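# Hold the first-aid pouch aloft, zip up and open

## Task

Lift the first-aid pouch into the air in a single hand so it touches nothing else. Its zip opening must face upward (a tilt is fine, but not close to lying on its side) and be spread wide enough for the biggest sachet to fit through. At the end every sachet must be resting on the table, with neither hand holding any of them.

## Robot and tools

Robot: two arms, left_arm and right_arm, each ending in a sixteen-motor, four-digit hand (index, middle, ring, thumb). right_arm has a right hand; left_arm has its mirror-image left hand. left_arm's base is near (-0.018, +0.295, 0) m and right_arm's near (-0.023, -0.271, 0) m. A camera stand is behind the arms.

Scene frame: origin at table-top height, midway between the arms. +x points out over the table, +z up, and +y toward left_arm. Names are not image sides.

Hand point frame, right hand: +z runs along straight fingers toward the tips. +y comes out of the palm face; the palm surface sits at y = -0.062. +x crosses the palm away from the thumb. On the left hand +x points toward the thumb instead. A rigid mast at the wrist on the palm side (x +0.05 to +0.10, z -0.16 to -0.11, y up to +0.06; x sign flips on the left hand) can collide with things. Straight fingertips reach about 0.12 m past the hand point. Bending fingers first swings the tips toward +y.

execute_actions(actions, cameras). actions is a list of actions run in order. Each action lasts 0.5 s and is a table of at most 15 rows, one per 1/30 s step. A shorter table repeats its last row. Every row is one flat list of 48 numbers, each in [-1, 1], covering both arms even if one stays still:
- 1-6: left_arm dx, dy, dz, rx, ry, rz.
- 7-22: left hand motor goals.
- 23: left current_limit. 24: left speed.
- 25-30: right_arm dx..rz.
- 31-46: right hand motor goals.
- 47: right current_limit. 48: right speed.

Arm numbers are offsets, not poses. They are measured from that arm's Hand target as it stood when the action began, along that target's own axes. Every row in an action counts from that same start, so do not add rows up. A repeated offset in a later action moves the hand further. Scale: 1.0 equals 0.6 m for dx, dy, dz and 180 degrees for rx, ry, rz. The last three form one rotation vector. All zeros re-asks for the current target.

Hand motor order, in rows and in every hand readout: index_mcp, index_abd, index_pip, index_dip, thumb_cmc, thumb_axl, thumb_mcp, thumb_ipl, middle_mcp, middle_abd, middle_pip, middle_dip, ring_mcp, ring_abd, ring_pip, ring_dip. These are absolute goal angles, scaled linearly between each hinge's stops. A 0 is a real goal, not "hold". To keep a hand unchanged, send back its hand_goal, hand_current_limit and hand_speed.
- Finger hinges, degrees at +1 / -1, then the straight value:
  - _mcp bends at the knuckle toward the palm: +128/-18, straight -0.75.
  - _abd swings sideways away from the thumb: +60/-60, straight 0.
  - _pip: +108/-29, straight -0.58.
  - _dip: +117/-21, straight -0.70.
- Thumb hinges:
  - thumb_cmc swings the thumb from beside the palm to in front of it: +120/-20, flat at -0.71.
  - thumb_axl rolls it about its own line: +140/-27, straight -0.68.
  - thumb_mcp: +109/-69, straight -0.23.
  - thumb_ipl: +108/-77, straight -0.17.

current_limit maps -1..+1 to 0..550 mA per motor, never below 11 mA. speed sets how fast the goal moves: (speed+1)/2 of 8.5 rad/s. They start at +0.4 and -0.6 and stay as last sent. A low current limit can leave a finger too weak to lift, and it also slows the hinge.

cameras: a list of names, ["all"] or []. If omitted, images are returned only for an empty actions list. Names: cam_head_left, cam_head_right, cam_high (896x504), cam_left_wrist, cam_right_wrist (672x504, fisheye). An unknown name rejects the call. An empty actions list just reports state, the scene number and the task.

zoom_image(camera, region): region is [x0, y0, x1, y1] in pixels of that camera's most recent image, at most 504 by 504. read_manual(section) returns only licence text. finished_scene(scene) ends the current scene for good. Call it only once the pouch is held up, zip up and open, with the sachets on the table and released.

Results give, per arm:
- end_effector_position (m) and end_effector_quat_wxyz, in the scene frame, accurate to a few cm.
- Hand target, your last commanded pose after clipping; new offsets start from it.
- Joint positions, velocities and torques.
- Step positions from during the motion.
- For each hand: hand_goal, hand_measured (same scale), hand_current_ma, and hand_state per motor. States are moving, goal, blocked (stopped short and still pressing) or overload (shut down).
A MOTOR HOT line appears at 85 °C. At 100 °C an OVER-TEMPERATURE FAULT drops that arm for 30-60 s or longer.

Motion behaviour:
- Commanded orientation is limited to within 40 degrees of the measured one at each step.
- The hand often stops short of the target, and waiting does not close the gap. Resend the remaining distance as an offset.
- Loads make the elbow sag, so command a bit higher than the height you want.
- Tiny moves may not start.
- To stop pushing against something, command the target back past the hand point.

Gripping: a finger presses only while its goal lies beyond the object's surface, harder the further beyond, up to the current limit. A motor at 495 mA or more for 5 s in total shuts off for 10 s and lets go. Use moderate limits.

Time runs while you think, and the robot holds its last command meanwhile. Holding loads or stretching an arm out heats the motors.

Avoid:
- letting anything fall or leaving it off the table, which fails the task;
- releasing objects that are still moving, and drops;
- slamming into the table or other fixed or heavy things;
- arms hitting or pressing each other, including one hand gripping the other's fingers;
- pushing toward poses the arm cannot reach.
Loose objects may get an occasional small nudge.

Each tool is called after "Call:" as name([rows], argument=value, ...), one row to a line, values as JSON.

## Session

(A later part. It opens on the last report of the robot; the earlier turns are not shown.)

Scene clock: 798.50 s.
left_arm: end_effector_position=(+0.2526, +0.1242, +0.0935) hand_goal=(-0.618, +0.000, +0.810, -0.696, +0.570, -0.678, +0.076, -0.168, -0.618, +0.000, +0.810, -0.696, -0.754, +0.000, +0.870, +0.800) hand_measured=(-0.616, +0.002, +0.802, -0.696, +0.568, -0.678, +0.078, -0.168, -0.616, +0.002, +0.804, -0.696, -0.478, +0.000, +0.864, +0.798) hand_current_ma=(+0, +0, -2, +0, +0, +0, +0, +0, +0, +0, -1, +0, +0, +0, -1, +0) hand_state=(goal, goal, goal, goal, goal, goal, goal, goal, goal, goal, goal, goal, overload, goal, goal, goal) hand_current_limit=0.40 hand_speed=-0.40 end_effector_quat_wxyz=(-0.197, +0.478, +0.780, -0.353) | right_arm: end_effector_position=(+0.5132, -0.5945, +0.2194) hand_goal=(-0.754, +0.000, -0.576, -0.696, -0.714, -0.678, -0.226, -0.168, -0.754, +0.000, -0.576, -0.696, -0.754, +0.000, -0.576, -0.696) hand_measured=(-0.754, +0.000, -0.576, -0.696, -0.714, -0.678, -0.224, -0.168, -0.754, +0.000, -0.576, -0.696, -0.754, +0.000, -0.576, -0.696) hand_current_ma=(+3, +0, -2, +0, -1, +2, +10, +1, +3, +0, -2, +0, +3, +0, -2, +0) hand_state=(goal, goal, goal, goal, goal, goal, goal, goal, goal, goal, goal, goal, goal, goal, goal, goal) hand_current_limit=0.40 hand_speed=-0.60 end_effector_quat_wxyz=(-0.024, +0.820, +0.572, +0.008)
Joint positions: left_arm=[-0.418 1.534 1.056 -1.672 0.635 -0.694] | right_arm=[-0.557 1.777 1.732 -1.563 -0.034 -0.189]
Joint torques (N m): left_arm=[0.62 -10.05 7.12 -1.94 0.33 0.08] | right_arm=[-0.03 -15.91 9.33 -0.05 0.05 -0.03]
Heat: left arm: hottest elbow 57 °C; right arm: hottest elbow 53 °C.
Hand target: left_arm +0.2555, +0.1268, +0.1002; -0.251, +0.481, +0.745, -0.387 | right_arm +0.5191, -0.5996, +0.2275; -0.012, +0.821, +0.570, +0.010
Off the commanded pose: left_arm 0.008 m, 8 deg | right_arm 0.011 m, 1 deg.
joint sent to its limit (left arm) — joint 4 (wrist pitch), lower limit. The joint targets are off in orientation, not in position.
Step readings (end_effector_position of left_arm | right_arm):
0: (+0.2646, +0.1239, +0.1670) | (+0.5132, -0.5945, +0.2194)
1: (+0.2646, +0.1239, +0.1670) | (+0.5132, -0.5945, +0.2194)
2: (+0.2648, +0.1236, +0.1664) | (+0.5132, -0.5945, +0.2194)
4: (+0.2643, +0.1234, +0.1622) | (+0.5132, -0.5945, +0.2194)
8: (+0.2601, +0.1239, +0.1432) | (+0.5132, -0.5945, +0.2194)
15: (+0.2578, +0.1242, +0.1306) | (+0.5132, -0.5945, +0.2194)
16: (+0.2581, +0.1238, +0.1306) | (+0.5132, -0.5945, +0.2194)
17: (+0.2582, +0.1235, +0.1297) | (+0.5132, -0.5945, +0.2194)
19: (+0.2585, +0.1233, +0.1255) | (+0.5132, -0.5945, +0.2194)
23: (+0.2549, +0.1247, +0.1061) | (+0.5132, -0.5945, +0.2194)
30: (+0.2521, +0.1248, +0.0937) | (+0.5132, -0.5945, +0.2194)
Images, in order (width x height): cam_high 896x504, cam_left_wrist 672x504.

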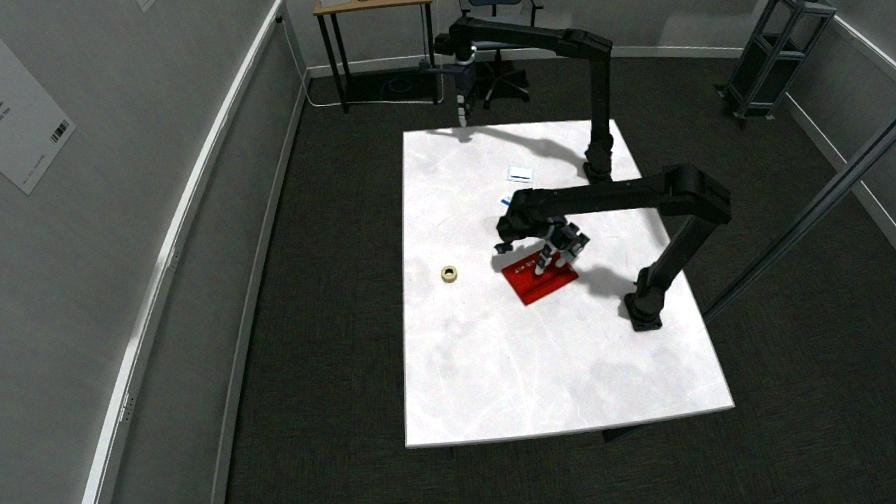

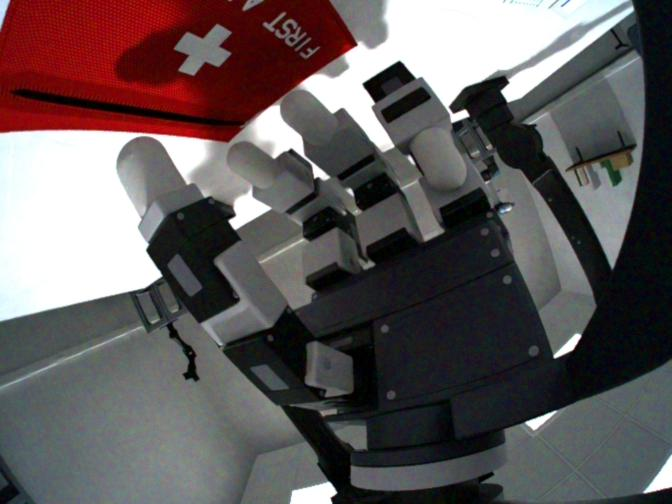

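Call:
execute_actions([
  [[0.001,0.035,0.03,0,0,0,-0.343,0,0.737,-0.696,0.571,-0.678,0.077,-0.168,-0.343,0,0.737,-0.696,-0.754,0,0.87,0.80,0.4,-0.4,0,0,0,0,0,0,-0.754,0,-0.576,-0.696,-0.714,-0.678,-0.226,-0.168,-0.754,0,-0.576,-0.696,-0.754,0,-0.576,-0.696,0.4,-0.6]],
  [[0.001,0.035,0.03,0,0,0,-0.343,0,0.737,-0.696,0.571,-0.678,0.077,-0.168,-0.343,0,0.737,-0.696,-0.754,0,0.87,0.80,0.4,-0.4,0,0,0,0,0,0,-0.754,0,-0.576,-0.696,-0.714,-0.678,-0.226,-0.168,-0.754,0,-0.576,-0.696,-0.754,0,-0.576,-0.696,0.4,-0.6]],
], cameras=["cam_left_wrist","cam_high"])

Call:
zoom_image(camera="cam_high", region=[480, 180, 640, 330])

Scene clock: 829.60 s.
left_arm: end_effector_position=(+0.2486, +0.1236, +0.0407) hand_goal=(-0.344, +0.000, +0.736, -0.696, +0.570, -0.678, +0.076, -0.168, -0.344, +0.000, +0.736, -0.696, -0.754, +0.000, +0.870, +0.800) hand_measured=(-0.344, +0.002, +0.736, -0.696, +0.568, -0.678, +0.078, -0.168, -0.344, +0.002, +0.736, -0.696, -0.388, +0.000, +0.864, +0.798) hand_current_ma=(+0, +0, +0, +0, +0, +0, +0, +0, +0, +0, +0, +0, +0, +0, -1, +0) hand_state=(goal, goal, goal, goal, goal, goal, goal, goal, goal, goal, goal, goal, overload, goal, goal, goal) hand_current_limit=0.40 hand_speed=-0.40 end_effector_quat_wxyz=(-0.250, +0.484, +0.747, -0.380) | right_arm: end_effector_position=(+0.5132, -0.5945, +0.2194) hand_goal=(-0.754, +0.000, -0.576, -0.696, -0.714, -0.678, -0.226, -0.168, -0.754, +0.000, -0.576, -0.696, -0.754, +0.000, -0.576, -0.696) hand_measured=(-0.754, +0.000, -0.576, -0.696, -0.714, -0.678, -0.224, -0.168, -0.754, +0.000, -0.576, -0.696, -0.754, +0.000, -0.576, -0.696) hand_current_ma=(+3, +0, -2, +0, -1, +2, +10, +1, +3, +0, -2, +0, +3, +0, -2, +0) hand_state=(goal, goal, goal, goal, goal, goal, goal, goal, goal, goal, goal, goal, goal, goal, goal, goal) hand_current_limit=0.40 hand_speed=-0.60 end_effector_quat_wxyz=(-0.024, +0.820, +0.572, +0.008)
Joint positions: left_arm=[-0.407 1.703 1.05 -1.672 0.635 -0.57] | right_arm=[-0.557 1.777 1.732 -1.563 -0.034 -0.189]
Joint torques (N m): left_arm=[0.67 -11.05 5.59 -2.24 0.38 0.09] | right_arm=[-0.03 -15.85 9.36 -0.08 0.05 -0.03]
Heat: left arm: hottest elbow 52 °C; right arm: hottest elbow 53 °C.
Hand target: left_arm +0.2501, +0.1258, +0.0451; -0.251, +0.481, +0.745, -0.387 | right_arm +0.5191, -0.5996, +0.2275; -0.012, +0.821, +0.570, +0.010
Off the commanded pose: left_arm 0.005 m, 1 deg | right_arm 0.011 m, 1 deg.
joint sent to its limit (left arm) — joint 4 (wrist pitch), lower limit. The joint targets still meet the commanded pose.
Step readings (end_effector_position of left_arm | right_arm):
0: (+0.2526, +0.1242, +0.0935) | (+0.5132, -0.5945, +0.2194)
1: (+0.2523, +0.1243, +0.0937) | (+0.5132, -0.5945, +0.2194)
2: (+0.2523, +0.1244, +0.0932) | (+0.5132, -0.5945, +0.2194)
4: (+0.2527, +0.1243, +0.0899) | (+0.5132, -0.5945, +0.2194)
8: (+0.2527, +0.1236, +0.0761) | (+0.5132, -0.5945, +0.2194)
15: (+0.2505, +0.1241, +0.0674) | (+0.5132, -0.5945, +0.2194)
16: (+0.2506, +0.1240, +0.0674) | (+0.5132, -0.5945, +0.2194)
17: (+0.2504, +0.1239, +0.0669) | (+0.5132, -0.5945, +0.2194)
19: (+0.2511, +0.1236, +0.0627) | (+0.5132, -0.5945, +0.2194)
23: (+0.2493, +0.1241, +0.0482) | (+0.5132, -0.5945, +0.2194)
30: (+0.2484, +0.1238, +0.0408) | (+0.5132, -0.5945, +0.2194)
Images, in order (width x height): cam_high 896x504, cam_left_wrist 672x504.

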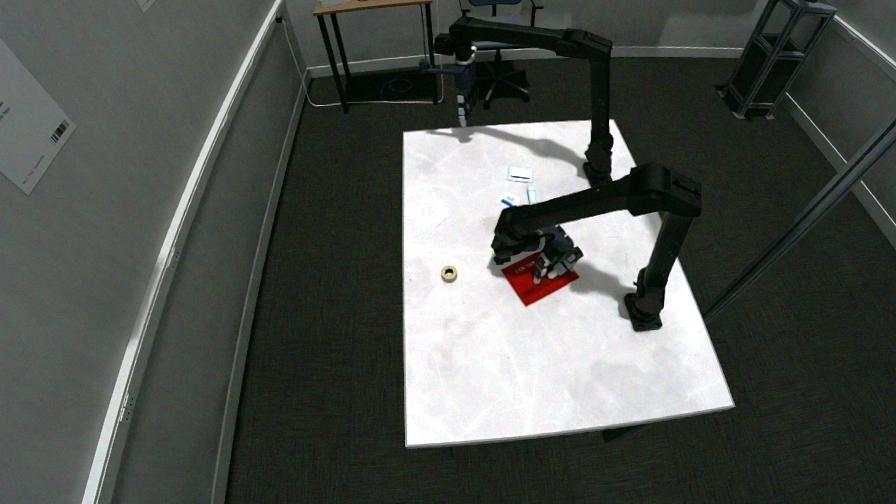

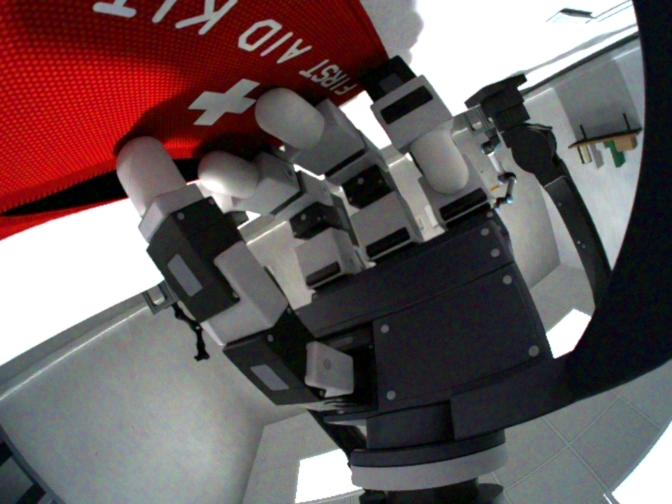

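Scaled by 3.150 from the camera's 896x504 image, which has a finer 1280x720 frame.

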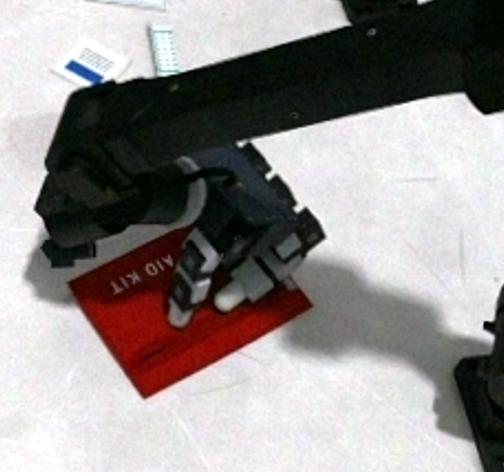

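Call:
execute_actions([
  [[0,0.014,0.01,0,0,0,-0.343,0,0.737,-0.696,0.571,-0.678,0.077,-0.168,-0.343,0,0.737,-0.696,-0.754,0,0.87,0.80,0.4,-0.4,0,0,0,0,0,0,-0.754,0,-0.576,-0.696,-0.714,-0.678,-0.226,-0.168,-0.754,0,-0.576,-0.696,-0.754,0,-0.576,-0.696,0.4,-0.6]],
  [[0,0.014,0.01,0,0,0,-0.343,0,0.737,-0.696,0.571,-0.678,0.077,-0.168,-0.343,0,0.737,-0.696,-0.754,0,0.87,0.80,0.4,-0.4,0,0,0,0,0,0,-0.754,0,-0.576,-0.696,-0.714,-0.678,-0.226,-0.168,-0.754,0,-0.576,-0.696,-0.754,0,-0.576,-0.696,0.4,-0.6]],
], cameras=["cam_left_wrist","cam_high"])

Call:
zoom_image(camera="cam_left_wrist", region=[0, 0, 400, 260])

Scene clock: 848.63 s.
left_arm: end_effector_position=(+0.2475, +0.1243, +0.0319) hand_goal=(-0.344, +0.000, +0.736, -0.696, +0.570, -0.678, +0.076, -0.168, -0.344, +0.000, +0.736, -0.696, -0.754, +0.000, +0.870, +0.800) hand_measured=(-0.344, +0.002, +0.736, -0.696, +0.570, -0.678, +0.072, -0.168, -0.338, +0.002, +0.738, -0.696, -0.356, +0.000, +0.868, +0.798) hand_current_ma=(+0, +0, +0, +0, +0, +0, -1, +0, +1, +0, +0, +0, +0, +0, +0, +0) hand_state=(goal, goal, goal, goal, goal, goal, goal, goal, goal, goal, goal, goal, overload, goal, goal, goal) hand_current_limit=0.40 hand_speed=-0.40 end_effector_quat_wxyz=(-0.255, +0.481, +0.747, -0.381) | right_arm: end_effector_position=(+0.5132, -0.5945, +0.2194) hand_goal=(-0.754, +0.000, -0.576, -0.696, -0.714, -0.678, -0.226, -0.168, -0.754, +0.000, -0.576, -0.696, -0.754, +0.000, -0.576, -0.696) hand_measured=(-0.754, +0.000, -0.576, -0.696, -0.714, -0.678, -0.224, -0.168, -0.754, +0.000, -0.576, -0.696, -0.754, +0.000, -0.576, -0.696) hand_current_ma=(+3, +0, -2, +0, -1, +2, +10, +1, +3, +0, -2, +0, +3, +0, -2, +0) hand_state=(goal, goal, goal, goal, goal, goal, goal, goal, goal, goal, goal, goal, goal, goal, goal, goal) hand_current_limit=0.40 hand_speed=-0.60 end_effector_quat_wxyz=(-0.024, +0.820, +0.572, +0.008)
Joint positions: left_arm=[-0.407 1.724 1.045 -1.659 0.635 -0.57] | right_arm=[-0.557 1.777 1.732 -1.563 -0.034 -0.189]
Joint torques (N m): left_arm=[0.62 -9.64 4.57 -0.76 0.38 0.07] | right_arm=[-0.09 -15.97 9.35 -0.08 0.05 -0.03]
Heat: left arm: hottest elbow 49 °C; right arm: hottest elbow 53 °C.
Hand target: left_arm +0.2500, +0.1257, +0.0246; -0.251, +0.481, +0.745, -0.387 | right_arm +0.5191, -0.5996, +0.2275; -0.012, +0.821, +0.570, +0.010
Off the commanded pose: left_arm 0.008 m, 1 deg | right_arm 0.011 m, 1 deg.
Step readings (end_effector_position of left_arm | right_arm):
0: (+0.2486, +0.1236, +0.0407) | (+0.5132, -0.5945, +0.2194)
1: (+0.2486, +0.1236, +0.0407) | (+0.5132, -0.5945, +0.2194)
2: (+0.2486, +0.1235, +0.0407) | (+0.5132, -0.5945, +0.2194)
4: (+0.2486, +0.1235, +0.0406) | (+0.5132, -0.5945, +0.2194)
8: (+0.2483, +0.1236, +0.0387) | (+0.5132, -0.5945, +0.2194)
15: (+0.2481, +0.1237, +0.0372) | (+0.5132, -0.5945, +0.2194)
16: (+0.2481, +0.1237, +0.0372) | (+0.5132, -0.5945, +0.2194)
17: (+0.2479, +0.1237, +0.0371) | (+0.5132, -0.5945, +0.2194)
19: (+0.2479, +0.1238, +0.0356) | (+0.5132, -0.5945, +0.2194)
23: (+0.2471, +0.1242, +0.0322) | (+0.5132, -0.5945, +0.2194)
30: (+0.2475, +0.1243, +0.0319) | (+0.5132, -0.5945, +0.2194)
Images, in order (width x height): cam_high 896x504, cam_left_wrist 672x504.

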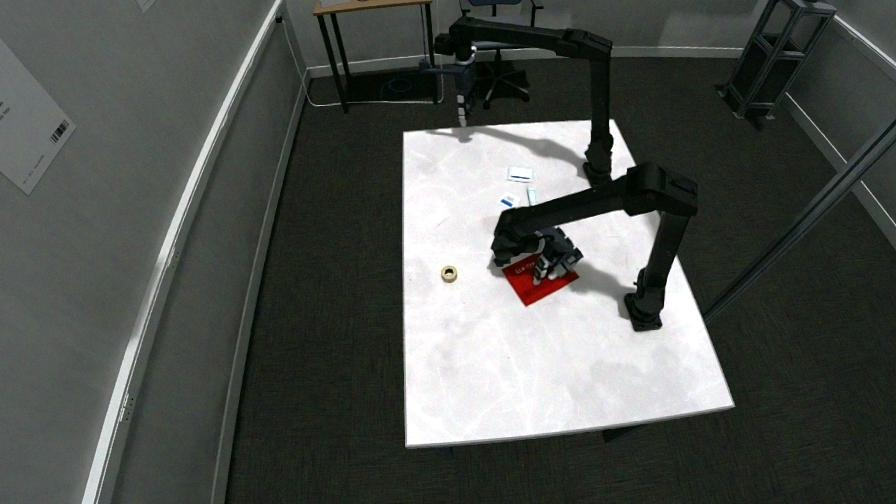

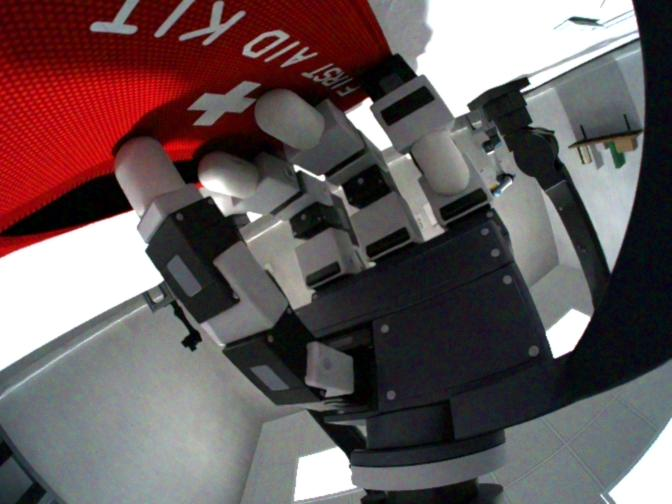

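Scaled by 1.260 from the camera's 672x504 image, which has a finer 960x720 frame.

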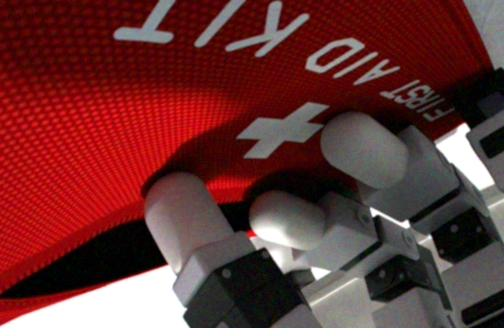

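Call:
execute_actions([
  [[0,0,0,0,0,0,-0.069,0,0.474,-0.696,0.571,-0.678,0.077,-0.168,-0.069,0,0.474,-0.696,-0.754,0,0.87,0.80,0.4,-0.8,0,0,0,0,0,0,-0.754,0,-0.576,-0.696,-0.714,-0.678,-0.226,-0.168,-0.754,0,-0.576,-0.696,-0.754,0,-0.576,-0.696,0.4,-0.6]],
  [[0,0,0,0,0,0,0.068,0,0.328,-0.696,0.571,-0.678,0.077,-0.168,0.068,0,0.328,-0.696,-0.754,0,0.87,0.80,0.4,-0.8,0,0,0,0,0,0,-0.754,0,-0.576,-0.696,-0.714,-0.678,-0.226,-0.168,-0.754,0,-0.576,-0.696,-0.754,0,-0.576,-0.696,0.4,-0.6]],
], cameras=["cam_left_wrist"])

Call:
zoom_image(camera="cam_left_wrist", region=[0, 0, 400, 260])

Scene clock: 863.40 s.
left_arm: end_effector_position=(+0.2475, +0.1243, +0.0319) hand_goal=(+0.068, +0.000, +0.328, -0.696, +0.570, -0.678, +0.076, -0.168, +0.068, +0.000, +0.328, -0.696, -0.754, +0.000, +0.870, +0.800) hand_measured=(+0.066, +0.002, +0.330, -0.696, +0.566, -0.678, +0.068, -0.172, +0.070, +0.002, +0.354, -0.694, -0.322, +0.000, +0.868, +0.798) hand_current_ma=(+0, +0, +0, +0, +0, +0, -2, -1, +0, +0, +16, +0, +0, +0, +0, +0) hand_state=(goal, goal, goal, goal, goal, goal, goal, goal, goal, goal, blocked, goal, overload, goal, goal, goal) hand_current_limit=0.40 hand_speed=-0.80 end_effector_quat_wxyz=(-0.255, +0.481, +0.747, -0.381) | right_arm: end_effector_position=(+0.5132, -0.5945, +0.2194) hand_goal=(-0.754, +0.000, -0.576, -0.696, -0.714, -0.678, -0.226, -0.168, -0.754, +0.000, -0.576, -0.696, -0.754, +0.000, -0.576, -0.696) hand_measured=(-0.754, +0.000, -0.576, -0.696, -0.714, -0.678, -0.224, -0.168, -0.754, +0.000, -0.576, -0.696, -0.754, +0.000, -0.576, -0.696) hand_current_ma=(+3, +0, -2, +0, -1, +2, +10, +1, +3, +0, -2, +0, +3, +0, -2, +0) hand_state=(goal, goal, goal, goal, goal, goal, goal, goal, goal, goal, goal, goal, goal, goal, goal, goal) hand_current_limit=0.40 hand_speed=-0.60 end_effector_quat_wxyz=(-0.024, +0.820, +0.572, +0.008)
Joint positions: left_arm=[-0.407 1.724 1.045 -1.659 0.635 -0.57] | right_arm=[-0.557 1.777 1.732 -1.563 -0.034 -0.189]
Joint torques (N m): left_arm=[0.67 -9.58 4.62 -0.72 0.32 0.06] | right_arm=[-0.09 -15.91 9.33 -0.06 0.05 -0.04]
Heat: left arm: hottest elbow 47 °C; right arm: hottest elbow 53 °C.
Hand target: left_arm +0.2500, +0.1257, +0.0246; -0.251, +0.481, +0.745, -0.387 | right_arm +0.5191, -0.5996, +0.2275; -0.012, +0.821, +0.570, +0.010
Off the commanded pose: left_arm 0.008 m, 1 deg | right_arm 0.011 m, 1 deg.
Step readings (end_effector_position of left_arm | right_arm):
0: (+0.2475, +0.1243, +0.0319) | (+0.5132, -0.5945, +0.2194)
1: (+0.2475, +0.1243, +0.0319) | (+0.5132, -0.5945, +0.2194)
2: (+0.2475, +0.1243, +0.0319) | (+0.5132, -0.5945, +0.2194)
4: (+0.2475, +0.1243, +0.0319) | (+0.5132, -0.5945, +0.2194)
8: (+0.2475, +0.1243, +0.0319) | (+0.5132, -0.5945, +0.2194)
15: (+0.2475, +0.1243, +0.0319) | (+0.5132, -0.5945, +0.2194)
16: (+0.2475, +0.1243, +0.0319) | (+0.5132, -0.5945, +0.2194)
17: (+0.2475, +0.1243, +0.0319) | (+0.5132, -0.5945, +0.2194)
19: (+0.2475, +0.1243, +0.0319) | (+0.5132, -0.5945, +0.2194)
23: (+0.2475, +0.1243, +0.0319) | (+0.5132, -0.5945, +0.2194)
30: (+0.2475, +0.1243, +0.0319) | (+0.5132, -0.5945, +0.2194)
Images, in order (width x height): cam_left_wrist 672x504.

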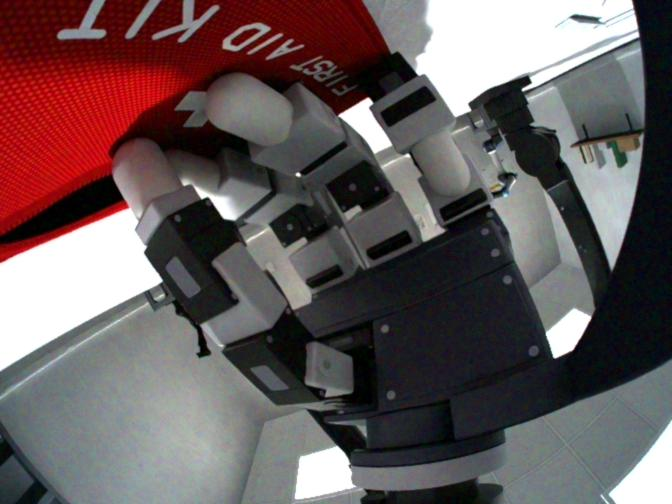

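Scaled by 1.260 from the camera's 672x504 image, which has a finer 960x720 frame.

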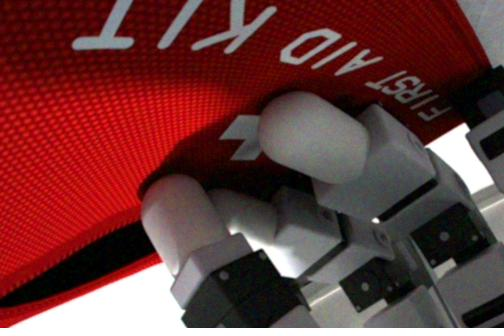

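Call:
execute_actions([
  [[0,0,0,0,0,0,0.205,0,0.226,-0.696,0.571,-0.678,0.1,-0.168,0.205,0,0.226,-0.696,-0.754,0,0.87,0.80,0.4,-0.8,0,0,0,0,0,0,-0.754,0,-0.576,-0.696,-0.714,-0.678,-0.226,-0.168,-0.754,0,-0.576,-0.696,-0.754,0,-0.576,-0.696,0.4,-0.6]],
  [[0,0,0,0,0,0,0.342,0,0.1,-0.696,0.571,-0.678,0.1,-0.168,0.342,0,0.1,-0.696,-0.754,0,0.87,0.80,0.4,-0.8,0,0,0,0,0,0,-0.754,0,-0.576,-0.696,-0.714,-0.678,-0.226,-0.168,-0.754,0,-0.576,-0.696,-0.754,0,-0.576,-0.696,0.4,-0.6]],
], cameras=["cam_left_wrist"])

Call:
zoom_image(camera="cam_left_wrist", region=[0, 0, 400, 260])

Scene clock: 873.27 s.
left_arm: end_effector_position=(+0.2475, +0.1243, +0.0319) hand_goal=(+0.342, +0.000, +0.100, -0.696, +0.570, -0.678, +0.100, -0.168, +0.342, +0.000, +0.100, -0.696, -0.754, +0.000, +0.870, +0.800) hand_measured=(+0.246, +0.002, +0.100, -0.696, +0.574, -0.678, +0.044, -0.202, +0.334, +0.002, +0.102, -0.694, -0.294, +0.000, +0.870, +0.798) hand_current_ma=(-186, +0, +0, +0, +1, +0, -103, -43, -2, +0, +0, +0, +0, +0, +0, +0) hand_state=(blocked, goal, goal, goal, goal, goal, blocked, blocked, goal, goal, goal, goal, overload, goal, goal, goal) hand_current_limit=0.40 hand_speed=-0.80 end_effector_quat_wxyz=(-0.255, +0.481, +0.747, -0.381) | right_arm: end_effector_position=(+0.5132, -0.5945, +0.2194) hand_goal=(-0.754, +0.000, -0.576, -0.696, -0.714, -0.678, -0.226, -0.168, -0.754, +0.000, -0.576, -0.696, -0.754, +0.000, -0.576, -0.696) hand_measured=(-0.754, +0.000, -0.576, -0.696, -0.714, -0.678, -0.224, -0.168, -0.754, +0.000, -0.576, -0.696, -0.754, +0.000, -0.576, -0.696) hand_current_ma=(+3, +0, -2, +0, -1, +2, +10, +1, +3, +0, -2, +0, +3, +0, -2, +0) hand_state=(goal, goal, goal, goal, goal, goal, goal, goal, goal, goal, goal, goal, goal, goal, goal, goal) hand_current_limit=0.40 hand_speed=-0.60 end_effector_quat_wxyz=(-0.024, +0.820, +0.572, +0.008)
Joint positions: left_arm=[-0.407 1.724 1.045 -1.659 0.635 -0.57] | right_arm=[-0.557 1.777 1.732 -1.563 -0.034 -0.189]
Joint torques (N m): left_arm=[0.62 -9.64 4.63 -0.69 0.31 0.06] | right_arm=[-0.15 -15.85 9.36 -0.08 0.05 -0.04]
Heat: left arm: hottest elbow 46 °C; right arm: hottest elbow 53 °C.
Hand target: left_arm +0.2500, +0.1257, +0.0246; -0.251, +0.481, +0.745, -0.387 | right_arm +0.5191, -0.5996, +0.2275; -0.012, +0.821, +0.570, +0.010
Off the commanded pose: left_arm 0.008 m, 1 deg | right_arm 0.011 m, 1 deg.
Step readings (end_effector_position of left_arm | right_arm):
0: (+0.2475, +0.1243, +0.0319) | (+0.5132, -0.5945, +0.2194)
1: (+0.2475, +0.1243, +0.0319) | (+0.5132, -0.5945, +0.2194)
2: (+0.2475, +0.1243, +0.0319) | (+0.5132, -0.5945, +0.2194)
4: (+0.2475, +0.1243, +0.0319) | (+0.5132, -0.5945, +0.2194)
8: (+0.2475, +0.1243, +0.0319) | (+0.5132, -0.5945, +0.2194)
15: (+0.2475, +0.1243, +0.0319) | (+0.5132, -0.5945, +0.2194)
16: (+0.2475, +0.1243, +0.0319) | (+0.5132, -0.5945, +0.2194)
17: (+0.2475, +0.1243, +0.0319) | (+0.5132, -0.5945, +0.2194)
19: (+0.2475, +0.1243, +0.0319) | (+0.5132, -0.5945, +0.2194)
23: (+0.2475, +0.1243, +0.0319) | (+0.5132, -0.5945, +0.2194)
30: (+0.2475, +0.1243, +0.0319) | (+0.5132, -0.5945, +0.2194)
Images, in order (width x height): cam_left_wrist 672x504.

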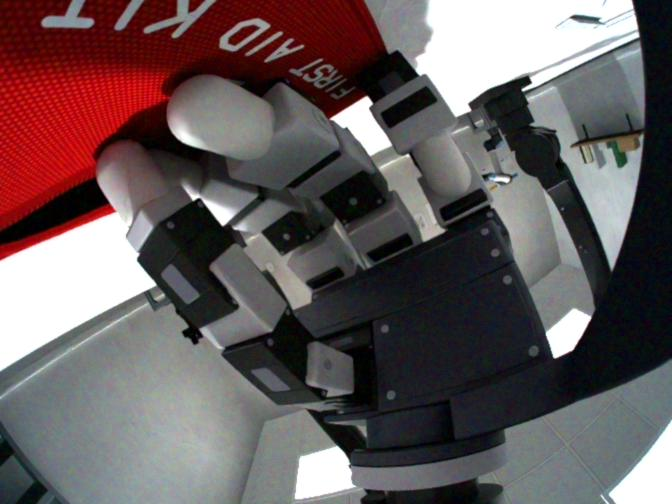

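Scaled by 1.260 from the camera's 672x504 image, which has a finer 960x720 frame.

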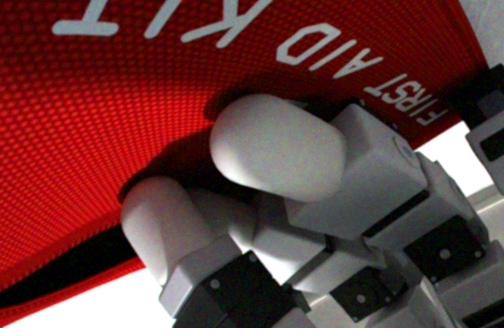

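Call:
execute_actions([
  [[0,0,0,0,0,0,0.45,0,0.15,-0.6,0.571,-0.678,0.25,-0.168,0.4,0,0.15,-0.6,-0.754,0,0.87,0.80,0.5,-0.8,0,0,0,0,0,0,-0.754,0,-0.576,-0.696,-0.714,-0.678,-0.226,-0.168,-0.754,0,-0.576,-0.696,-0.754,0,-0.576,-0.696,0.4,-0.6]],
  [[0,-0.04,-0.03,0,0,0,0.45,0,0.15,-0.6,0.571,-0.678,0.25,-0.168,0.4,0,0.15,-0.6,-0.754,0,0.87,0.80,0.5,-0.8,0,0,0,0,0,0,-0.754,0,-0.576,-0.696,-0.714,-0.678,-0.226,-0.168,-0.754,0,-0.576,-0.696,-0.754,0,-0.576,-0.696,0.4,-0.6]],
  [[0,-0.04,-0.03,0,0,0,0.45,0,0.15,-0.6,0.571,-0.678,0.25,-0.168,0.4,0,0.15,-0.6,-0.754,0,0.87,0.80,0.5,-0.8,0,0,0,0,0,0,-0.754,0,-0.576,-0.696,-0.714,-0.678,-0.226,-0.168,-0.754,0,-0.576,-0.696,-0.754,0,-0.576,-0.696,0.4,-0.6]],
], cameras=["cam_left_wrist","cam_high"])

Call:
zoom_image(camera="cam_left_wrist", region=[0, 0, 400, 260])

Scene clock: 885.60 s.
left_arm: end_effector_position=(+0.2536, +0.1244, +0.0754) hand_goal=(+0.450, +0.000, +0.150, -0.600, +0.570, -0.678, +0.250, -0.168, +0.400, +0.000, +0.150, -0.600, -0.754, +0.000, +0.870, +0.800) hand_measured=(+0.248, +0.000, +0.092, -0.662, +0.574, -0.678, +0.044, -0.202, +0.388, +0.002, +0.144, -0.604, -0.294, +0.000, +0.870, +0.798) hand_current_ma=(-413, +0, -68, -77, +1, +0, -413, -44, -4, +0, -1, -1, +0, +0, +0, +0) hand_state=(blocked, goal, blocked, blocked, goal, goal, blocked, blocked, goal, goal, goal, goal, overload, goal, goal, goal) hand_current_limit=0.50 hand_speed=-0.80 end_effector_quat_wxyz=(-0.205, +0.491, +0.764, -0.365) | right_arm: end_effector_position=(+0.5132, -0.5945, +0.2194) hand_goal=(-0.754, +0.000, -0.576, -0.696, -0.714, -0.678, -0.226, -0.168, -0.754, +0.000, -0.576, -0.696, -0.754, +0.000, -0.576, -0.696) hand_measured=(-0.754, +0.000, -0.576, -0.696, -0.714, -0.678, -0.224, -0.168, -0.754, +0.000, -0.576, -0.696, -0.754, +0.000, -0.576, -0.696) hand_current_ma=(+3, +0, -2, +0, -1, +2, +10, +1, +3, +0, -2, +0, +3, +0, -2, +0) hand_state=(goal, goal, goal, goal, goal, goal, goal, goal, goal, goal, goal, goal, goal, goal, goal, goal) hand_current_limit=0.40 hand_speed=-0.60 end_effector_quat_wxyz=(-0.024, +0.820, +0.572, +0.008)
Joint positions: left_arm=[-0.407 1.581 1.045 -1.665 0.635 -0.624] | right_arm=[-0.557 1.777 1.732 -1.563 -0.034 -0.189]
Joint torques (N m): left_arm=[-0.32 -10.64 6.82 -2.33 0.29 -0.23] | right_arm=[0.03 -15.91 9.35 -0.06 0.06 -0.03]
Heat: left arm: hottest elbow 45 °C; right arm: hottest elbow 53 °C.
Hand target: left_arm +0.2517, +0.1264, +0.0845; -0.251, +0.481, +0.745, -0.387 | right_arm +0.5191, -0.5996, +0.2275; -0.012, +0.821, +0.570, +0.010
Off the commanded pose: left_arm 0.010 m, 6 deg | right_arm 0.011 m, 1 deg.
joint sent to its limit (left arm) — joint 4 (wrist pitch), lower limit. The joint targets are off in orientation, not in position.
Step readings (end_effector_position of left_arm | right_arm):
0: (+0.2475, +0.1243, +0.0319) | (+0.5132, -0.5945, +0.2194)
1: (+0.2475, +0.1243, +0.0319) | (+0.5132, -0.5945, +0.2194)
2: (+0.2475, +0.1243, +0.0319) | (+0.5132, -0.5945, +0.2194)
4: (+0.2475, +0.1243, +0.0319) | (+0.5132, -0.5945, +0.2194)
8: (+0.2475, +0.1243, +0.0319) | (+0.5132, -0.5945, +0.2194)
15: (+0.2475, +0.1243, +0.0319) | (+0.5132, -0.5945, +0.2194)
16: (+0.2475, +0.1243, +0.0319) | (+0.5132, -0.5945, +0.2194)
17: (+0.2475, +0.1243, +0.0319) | (+0.5132, -0.5945, +0.2194)
19: (+0.2478, +0.1242, +0.0329) | (+0.5132, -0.5945, +0.2194)
23: (+0.2491, +0.1236, +0.0385) | (+0.5132, -0.5945, +0.2194)
30: (+0.2494, +0.1235, +0.0436) | (+0.5132, -0.5945, +0.2194)
31: (+0.2494, +0.1235, +0.0436) | (+0.5132, -0.5945, +0.2194)
32: (+0.2496, +0.1234, +0.0444) | (+0.5132, -0.5945, +0.2194)
34: (+0.2505, +0.1233, +0.0486) | (+0.5132, -0.5945, +0.2194)
38: (+0.2532, +0.1232, +0.0653) | (+0.5132, -0.5945, +0.2194)
45: (+0.2540, +0.1238, +0.0753) | (+0.5132, -0.5945, +0.2194)
Images, in order (width x height): cam_high 896x504, cam_left_wrist 672x504.

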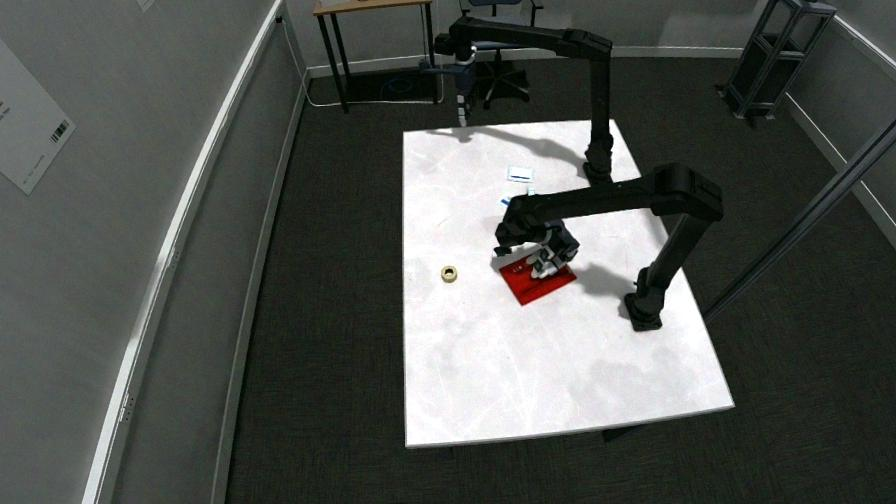

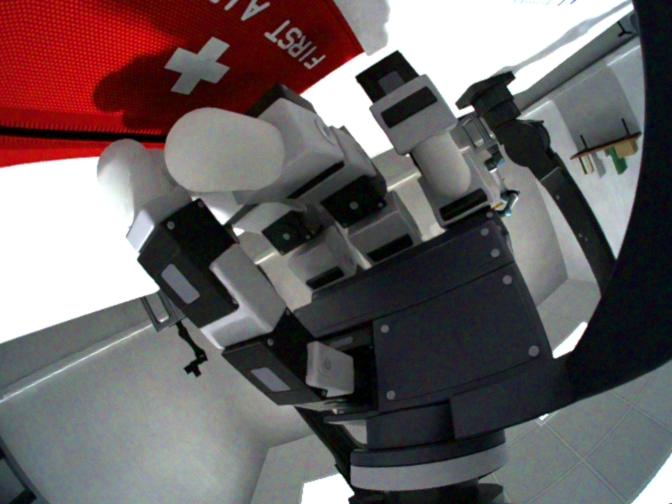

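Scaled by 1.260 from the camera's 672x504 image, which has a finer 960x720 frame.

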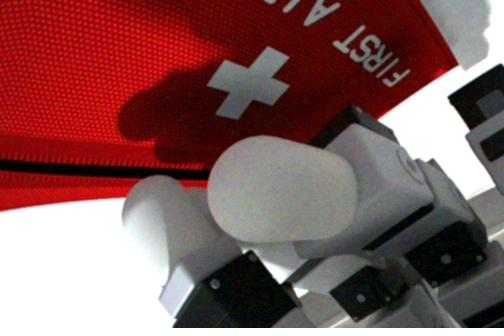

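Call:
execute_actions([
  [[0,-0.0887,-0.0622,0,0,0,0.1,0,0.15,-0.6,0.571,-0.678,-0.1,-0.168,0.1,0,0.15,-0.6,-0.754,0,0.87,0.80,0.4,-0.6,0,0,0,0,0,0,-0.754,0,-0.576,-0.696,-0.714,-0.678,-0.226,-0.168,-0.754,0,-0.576,-0.696,-0.754,0,-0.576,-0.696,0.4,-0.6]],
  [[0,-0.0887,-0.0622,0,0,0,-0.55,0,-0.576,-0.696,0.571,-0.678,-0.226,-0.168,-0.55,0,-0.576,-0.696,-0.754,0,0.87,0.80,0.4,-0.6,0,0,0,0,0,0,-0.754,0,-0.576,-0.696,-0.714,-0.678,-0.226,-0.168,-0.754,0,-0.576,-0.696,-0.754,0,-0.576,-0.696,0.4,-0.6]],
  [[0,0,0,-0.0406,0.0381,0.0733,-0.55,0,-0.576,-0.696,0.571,-0.678,-0.226,-0.168,-0.55,0,-0.576,-0.696,-0.754,0,0.87,0.80,0.4,-0.6,0,0,0,0,0,0,-0.754,0,-0.576,-0.696,-0.714,-0.678,-0.226,-0.168,-0.754,0,-0.576,-0.696,-0.754,0,-0.576,-0.696,0.4,-0.6]],
  [[0,0,0,-0.0406,0.0381,0.0733,-0.55,0,-0.576,-0.696,0.571,-0.678,-0.226,-0.168,-0.55,0,-0.576,-0.696,-0.754,0,0.87,0.80,0.4,-0.6,0,0,0,0,0,0,-0.754,0,-0.576,-0.696,-0.714,-0.678,-0.226,-0.168,-0.754,0,-0.576,-0.696,-0.754,0,-0.576,-0.696,0.4,-0.6]],
  [[0,0,0,-0.0406,0.0381,0.0733,-0.55,0,-0.576,-0.696,0.571,-0.678,-0.226,-0.168,-0.55,0,-0.576,-0.696,-0.754,0,0.87,0.80,0.4,-0.6,0,0,0,0,0,0,-0.754,0,-0.576,-0.696,-0.714,-0.678,-0.226,-0.168,-0.754,0,-0.576,-0.696,-0.754,0,-0.576,-0.696,0.4,-0.6]],
  [[0,0,0,-0.0406,0.0381,0.0733,-0.55,0,-0.576,-0.696,0.571,-0.678,-0.226,-0.168,-0.55,0,-0.576,-0.696,-0.754,0,0.87,0.80,0.4,-0.6,0,0,0,0,0,0,-0.754,0,-0.576,-0.696,-0.714,-0.678,-0.226,-0.168,-0.754,0,-0.576,-0.696,-0.754,0,-0.576,-0.696,0.4,-0.6]],
  [[0,0,0,-0.0406,0.0381,0.0733,-0.55,0,-0.576,-0.696,0.571,-0.678,-0.226,-0.168,-0.55,0,-0.576,-0.696,-0.754,0,0.87,0.80,0.4,-0.6,0,0,0,0,0,0,-0.754,0,-0.576,-0.696,-0.714,-0.678,-0.226,-0.168,-0.754,0,-0.576,-0.696,-0.754,0,-0.576,-0.696,0.4,-0.6]],
  [[0,0,0,-0.0406,0.0381,0.0733,-0.55,0,-0.576,-0.696,0.571,-0.678,-0.226,-0.168,-0.55,0,-0.576,-0.696,-0.754,0,0.87,0.80,0.4,-0.6,0,0,0,0,0,0,-0.754,0,-0.576,-0.696,-0.714,-0.678,-0.226,-0.168,-0.754,0,-0.576,-0.696,-0.754,0,-0.576,-0.696,0.4,-0.6]],
], cameras=["cam_left_wrist","cam_high"])

Scene clock: 990.67 s.
left_arm: end_effector_position=(+0.2458, +0.1292, +0.2088) hand_goal=(-0.550, +0.000, -0.576, -0.696, +0.570, -0.678, -0.226, -0.168, -0.550, +0.000, -0.576, -0.696, -0.754, +0.000, +0.870, +0.800) hand_measured=(-0.548, +0.000, -0.574, -0.694, +0.570, -0.678, -0.218, -0.170, -0.548, +0.000, -0.574, -0.694, -0.490, +0.000, +0.870, +0.798) hand_current_ma=(+0, +0, +0, +0, +0, +0, +3, +0, +0, +0, +0, +0, +0, +0, +0, +0) hand_state=(goal, goal, goal, goal, goal, goal, goal, goal, goal, goal, goal, goal, overload, goal, goal, goal) hand_current_limit=0.40 hand_speed=-0.60 end_effector_quat_wxyz=(-0.016, +0.969, +0.245, -0.007) | right_arm: end_effector_position=(+0.5132, -0.5945, +0.2194) hand_goal=(-0.754, +0.000, -0.576, -0.696, -0.714, -0.678, -0.226, -0.168, -0.754, +0.000, -0.576, -0.696, -0.754, +0.000, -0.576, -0.696) hand_measured=(-0.754, +0.000, -0.576, -0.696, -0.714, -0.678, -0.224, -0.168, -0.754, +0.000, -0.576, -0.696, -0.754, +0.000, -0.576, -0.696) hand_current_ma=(+3, +0, -2, +0, -1, +2, +10, +1, +3, +0, -2, +0, +3, +0, -2, +0) hand_state=(goal, goal, goal, goal, goal, goal, goal, goal, goal, goal, goal, goal, goal, goal, goal, goal) hand_current_limit=0.40 hand_speed=-0.60 end_effector_quat_wxyz=(-0.024, +0.820, +0.572, +0.008)
Joint positions: left_arm=[-0.471 0.942 0.896 -1.556 -0.015 0.604] | right_arm=[-0.557 1.777 1.732 -1.563 -0.034 -0.189]
Joint torques (N m): left_arm=[0.62 -3.66 9.06 0.51 0.39 0.11] | right_arm=[-0.03 -15.85 9.36 -0.06 0.05 -0.03]
Heat: left arm: hottest elbow 45 °C; right arm: hottest elbow 54 °C.
Hand target: left_arm +0.2518, +0.1262, +0.2146; -0.001, +0.971, +0.240, +0.000 | right_arm +0.5191, -0.5996, +0.2275; -0.012, +0.821, +0.570, +0.010
Off the commanded pose: left_arm 0.009 m, 2 deg | right_arm 0.011 m, 1 deg.
Step readings (end_effector_position of left_arm | right_arm):
0: (+0.2536, +0.1245, +0.0754) | (+0.5132, -0.5945, +0.2194)
1: (+0.2536, +0.1245, +0.0755) | (+0.5132, -0.5945, +0.2194)
2: (+0.2534, +0.1249, +0.0767) | (+0.5132, -0.5945, +0.2194)
4: (+0.2531, +0.1263, +0.0849) | (+0.5132, -0.5945, +0.2194)
8: (+0.2531, +0.1269, +0.1148) | (+0.5132, -0.5945, +0.2194)
15: (+0.2475, +0.1304, +0.1361) | (+0.5132, -0.5945, +0.2194)
16: (+0.2472, +0.1306, +0.1361) | (+0.5132, -0.5945, +0.2194)
17: (+0.2467, +0.1309, +0.1368) | (+0.5132, -0.5945, +0.2194)
19: (+0.2450, +0.1320, +0.1427) | (+0.5132, -0.5945, +0.2194)
23: (+0.2439, +0.1313, +0.1709) | (+0.5132, -0.5945, +0.2194)
30: (+0.2477, +0.1295, +0.1996) | (+0.5132, -0.5945, +0.2194)
31: (+0.2478, +0.1300, +0.1994) | (+0.5132, -0.5945, +0.2194)
32: (+0.2484, +0.1324, +0.1988) | (+0.5132, -0.5945, +0.2194)
34: (+0.2507, +0.1348, +0.1985) | (+0.5132, -0.5945, +0.2194)
38: (+0.2527, +0.1326, +0.2021) | (+0.5132, -0.5945, +0.2194)
45: (+0.2544, +0.1289, +0.2077) | (+0.5132, -0.5945, +0.2194)
46: (+0.2551, +0.1290, +0.2078) | (+0.5132, -0.5945, +0.2194)
47: (+0.2568, +0.1310, +0.2074) | (+0.5132, -0.5945, +0.2194)
49: (+0.2574, +0.1335, +0.2059) | (+0.5132, -0.5945, +0.2194)
53: (+0.2540, +0.1345, +0.2051) | (+0.5132, -0.5945, +0.2194)
60: (+0.2556, +0.1297, +0.2086) | (+0.5132, -0.5945, +0.2194)
61: (+0.2559, +0.1296, +0.2084) | (+0.5132, -0.5945, +0.2194)
62: (+0.2574, +0.1311, +0.2081) | (+0.5132, -0.5945, +0.2194)
64: (+0.2584, +0.1343, +0.2068) | (+0.5132, -0.5945, +0.2194)
68: (+0.2551, +0.1353, +0.2053) | (+0.5132, -0.5945, +0.2194)
75: (+0.2559, +0.1300, +0.2081) | (+0.5132, -0.5945, +0.2194)
76: (+0.2561, +0.1297, +0.2081) | (+0.5132, -0.5945, +0.2194)
77: (+0.2570, +0.1303, +0.2080) | (+0.5132, -0.5945, +0.2194)
79: (+0.2591, +0.1344, +0.2072) | (+0.5132, -0.5945, +0.2194)
83: (+0.2557, +0.1340, +0.2061) | (+0.5132, -0.5945, +0.2194)
90: (+0.2543, +0.1269, +0.2077) | (+0.5132, -0.5945, +0.2194)
91: (+0.2543, +0.1264, +0.2078) | (+0.5132, -0.5945, +0.2194)
92: (+0.2547, +0.1263, +0.2079) | (+0.5132, -0.5945, +0.2194)
94: (+0.2561, +0.1280, +0.2078) | (+0.5132, -0.5945, +0.2194)
98: (+0.2551, +0.1283, +0.2075) | (+0.5132, -0.5945, +0.2194)
105: (+0.2536, +0.1257, +0.2082) | (+0.5132, -0.5945, +0.2194)
106: (+0.2533, +0.1257, +0.2080) | (+0.5132, -0.5945, +0.2194)
107: (+0.2533, +0.1253, +0.2077) | (+0.5132, -0.5945, +0.2194)
109: (+0.2541, +0.1287, +0.2052) | (+0.5132, -0.5945, +0.2194)
113: (+0.2449, +0.1328, +0.2045) | (+0.5132, -0.5945, +0.2194)
120: (+0.2471, +0.1311, +0.2096) | (+0.5132, -0.5945, +0.2194)
Images, in order (width x height): cam_high 896x504, cam_left_wrist 672x504.

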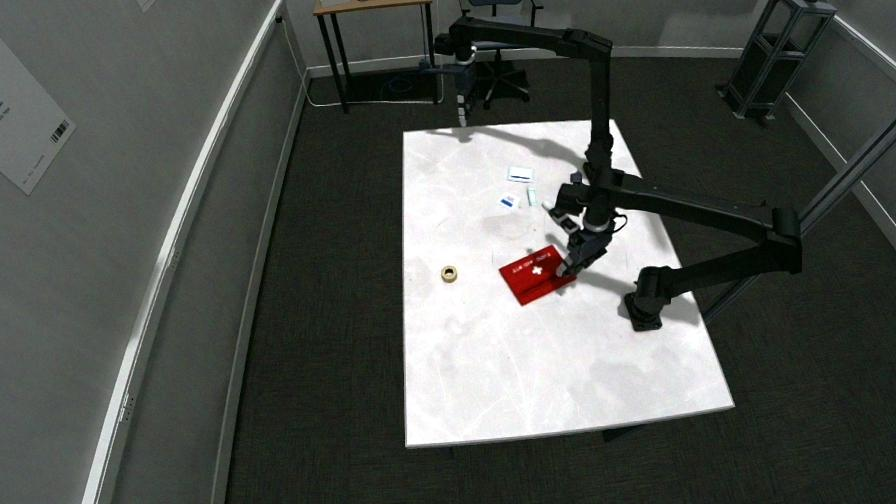

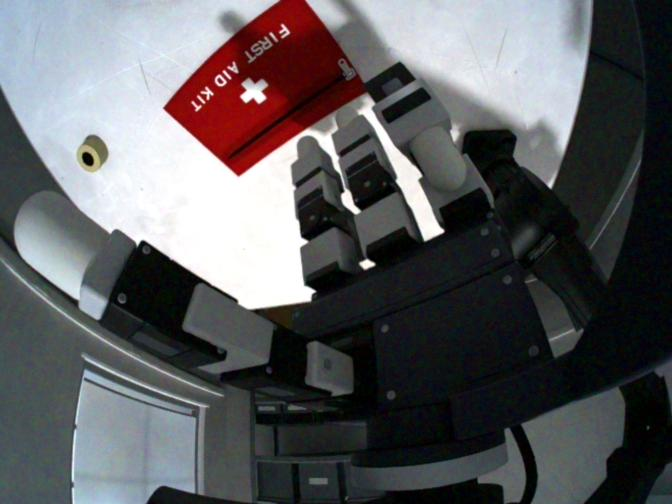

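Call:
execute_actions([
  [[0.029,0.055,0.058,0,0,0,-0.55,0,-0.576,-0.696,0.571,-0.678,-0.226,-0.168,-0.55,0,-0.576,-0.696,-0.754,0,0.87,0.80,0.4,-0.6,0,0,0,0,0,0,-0.754,0,-0.576,-0.696,-0.714,-0.678,-0.226,-0.168,-0.754,0,-0.576,-0.696,-0.754,0,-0.576,-0.696,0.4,-0.6]],
  [[0.029,0.055,0.058,0,0,0,-0.55,0,-0.576,-0.696,0.571,-0.678,-0.226,-0.168,-0.55,0,-0.576,-0.696,-0.754,0,0.87,0.80,0.4,-0.6,0,0,0,0,0,0,-0.754,0,-0.576,-0.696,-0.714,-0.678,-0.226,-0.168,-0.754,0,-0.576,-0.696,-0.754,0,-0.576,-0.696,0.4,-0.6]],
  [[0,0,0.02,0,0,0,-0.55,0,-0.576,-0.696,0.571,-0.678,-0.226,-0.168,-0.55,0,-0.576,-0.696,-0.754,0,0.87,0.80,0.4,-0.6,0,0,0,0,0,0,-0.754,0,-0.576,-0.696,-0.714,-0.678,-0.226,-0.168,-0.754,0,-0.576,-0.696,-0.754,0,-0.576,-0.696,0.4,-0.6]],
  [[0,0,0.01,0,0,0,-0.55,0,-0.576,-0.696,0.571,-0.678,-0.226,-0.168,-0.55,0,-0.576,-0.696,-0.754,0,0.87,0.80,0.4,-0.6,0,0,0,0,0,0,-0.754,0,-0.576,-0.696,-0.714,-0.678,-0.226,-0.168,-0.754,0,-0.576,-0.696,-0.754,0,-0.576,-0.696,0.4,-0.6]],
], cameras=["cam_left_wrist","cam_high"])

Scene clock: 1014.03 s.
left_arm: end_effector_position=(+0.3134, +0.0911, +0.1359) hand_goal=(-0.550, +0.000, -0.576, -0.696, +0.570, -0.678, -0.226, -0.168, -0.550, +0.000, -0.576, -0.696, -0.754, +0.000, +0.870, +0.800) hand_measured=(-0.550, +0.006, -0.574, -0.694, +0.570, -0.678, -0.218, -0.170, -0.550, +0.004, -0.574, -0.694, -0.524, +0.000, +0.870, +0.798) hand_current_ma=(+0, +1, +0, +0, +0, +0, +3, +0, +0, +0, +0, +0, +0, +0, +0, +0) hand_state=(goal, goal, goal, goal, goal, goal, goal, goal, goal, goal, goal, goal, overload, goal, goal, goal) hand_current_limit=0.40 hand_speed=-0.60 end_effector_quat_wxyz=(-0.005, +0.970, +0.242, +0.003) | right_arm: end_effector_position=(+0.5132, -0.5945, +0.2194) hand_goal=(-0.754, +0.000, -0.576, -0.696, -0.714, -0.678, -0.226, -0.168, -0.754, +0.000, -0.576, -0.696, -0.754, +0.000, -0.576, -0.696) hand_measured=(-0.754, +0.000, -0.576, -0.696, -0.714, -0.678, -0.224, -0.168, -0.754, +0.000, -0.576, -0.696, -0.754, +0.000, -0.576, -0.696) hand_current_ma=(+3, +0, -2, +0, -1, +2, +10, +1, +3, +0, -2, +0, +3, +0, -2, +0) hand_state=(goal, goal, goal, goal, goal, goal, goal, goal, goal, goal, goal, goal, goal, goal, goal, goal) hand_current_limit=0.40 hand_speed=-0.60 end_effector_quat_wxyz=(-0.024, +0.820, +0.572, +0.008)
Joint positions: left_arm=[-0.478 1.191 0.862 -1.243 -0.012 0.604] | right_arm=[-0.557 1.777 1.732 -1.563 -0.034 -0.189]
Joint torques (N m): left_arm=[-1.49 -5.01 7.06 0.91 0.35 -0.22] | right_arm=[-0.09 -15.91 9.33 -0.05 0.05 -0.03]
Heat: left arm: hottest elbow 45 °C; right arm: hottest elbow 54 °C.
Hand target: left_arm +0.3134, +0.0842, +0.1268; -0.001, +0.971, +0.241, +0.000 | right_arm +0.5191, -0.5996, +0.2275; -0.012, +0.821, +0.570, +0.010
Off the commanded pose: left_arm 0.011 m, 1 deg | right_arm 0.011 m, 1 deg.
Step readings (end_effector_position of left_arm | right_arm):
0: (+0.2458, +0.1292, +0.2088) | (+0.5132, -0.5945, +0.2194)
1: (+0.2457, +0.1293, +0.2085) | (+0.5132, -0.5945, +0.2194)
2: (+0.2473, +0.1283, +0.2079) | (+0.5132, -0.5945, +0.2194)
4: (+0.2550, +0.1235, +0.2037) | (+0.5132, -0.5945, +0.2194)
8: (+0.2698, +0.1164, +0.1842) | (+0.5132, -0.5945, +0.2194)
15: (+0.2753, +0.1136, +0.1707) | (+0.5132, -0.5945, +0.2194)
16: (+0.2760, +0.1132, +0.1709) | (+0.5132, -0.5945, +0.2194)
17: (+0.2776, +0.1123, +0.1705) | (+0.5132, -0.5945, +0.2194)
19: (+0.2859, +0.1073, +0.1669) | (+0.5132, -0.5945, +0.2194)
23: (+0.3004, +0.0992, +0.1474) | (+0.5132, -0.5945, +0.2194)
30: (+0.3053, +0.0953, +0.1358) | (+0.5132, -0.5945, +0.2194)
31: (+0.3053, +0.0953, +0.1358) | (+0.5132, -0.5945, +0.2194)
32: (+0.3060, +0.0950, +0.1360) | (+0.5132, -0.5945, +0.2194)
34: (+0.3084, +0.0937, +0.1366) | (+0.5132, -0.5945, +0.2194)
38: (+0.3106, +0.0926, +0.1361) | (+0.5132, -0.5945, +0.2194)
45: (+0.3116, +0.0920, +0.1364) | (+0.5132, -0.5945, +0.2194)
46: (+0.3115, +0.0921, +0.1363) | (+0.5132, -0.5945, +0.2194)
47: (+0.3116, +0.0921, +0.1360) | (+0.5132, -0.5945, +0.2194)
49: (+0.3121, +0.0918, +0.1357) | (+0.5132, -0.5945, +0.2194)
53: (+0.3132, +0.0912, +0.1359) | (+0.5132, -0.5945, +0.2194)
60: (+0.3134, +0.0911, +0.1359) | (+0.5132, -0.5945, +0.2194)
Images, in order (width x height): cam_high 896x504, cam_left_wrist 672x504.

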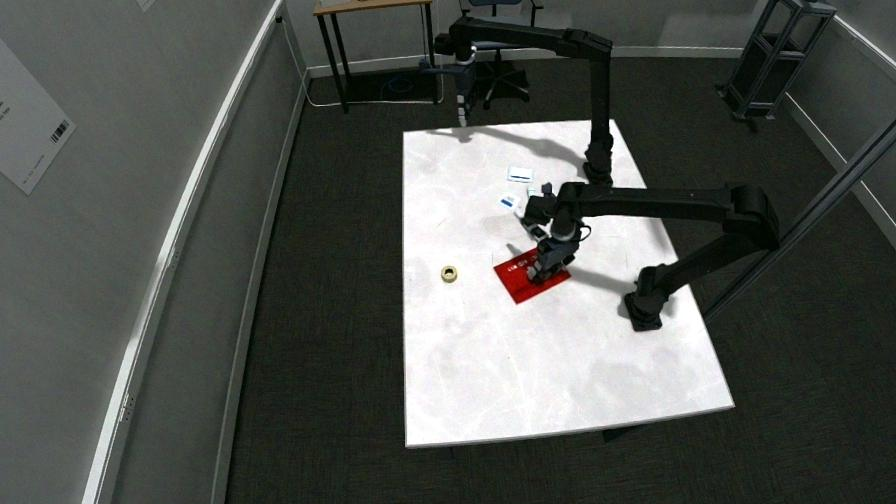

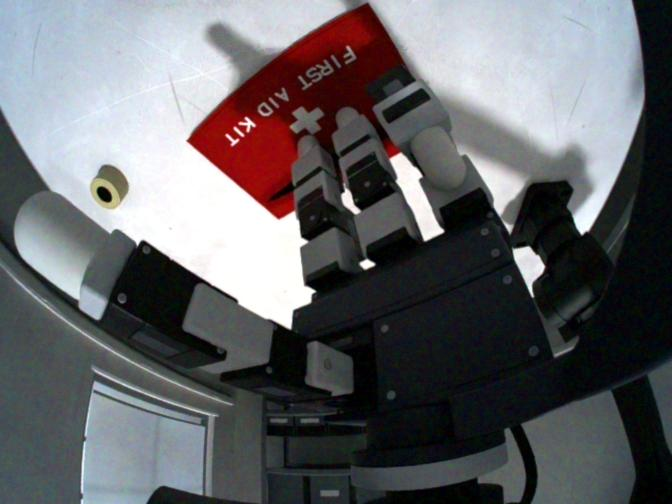

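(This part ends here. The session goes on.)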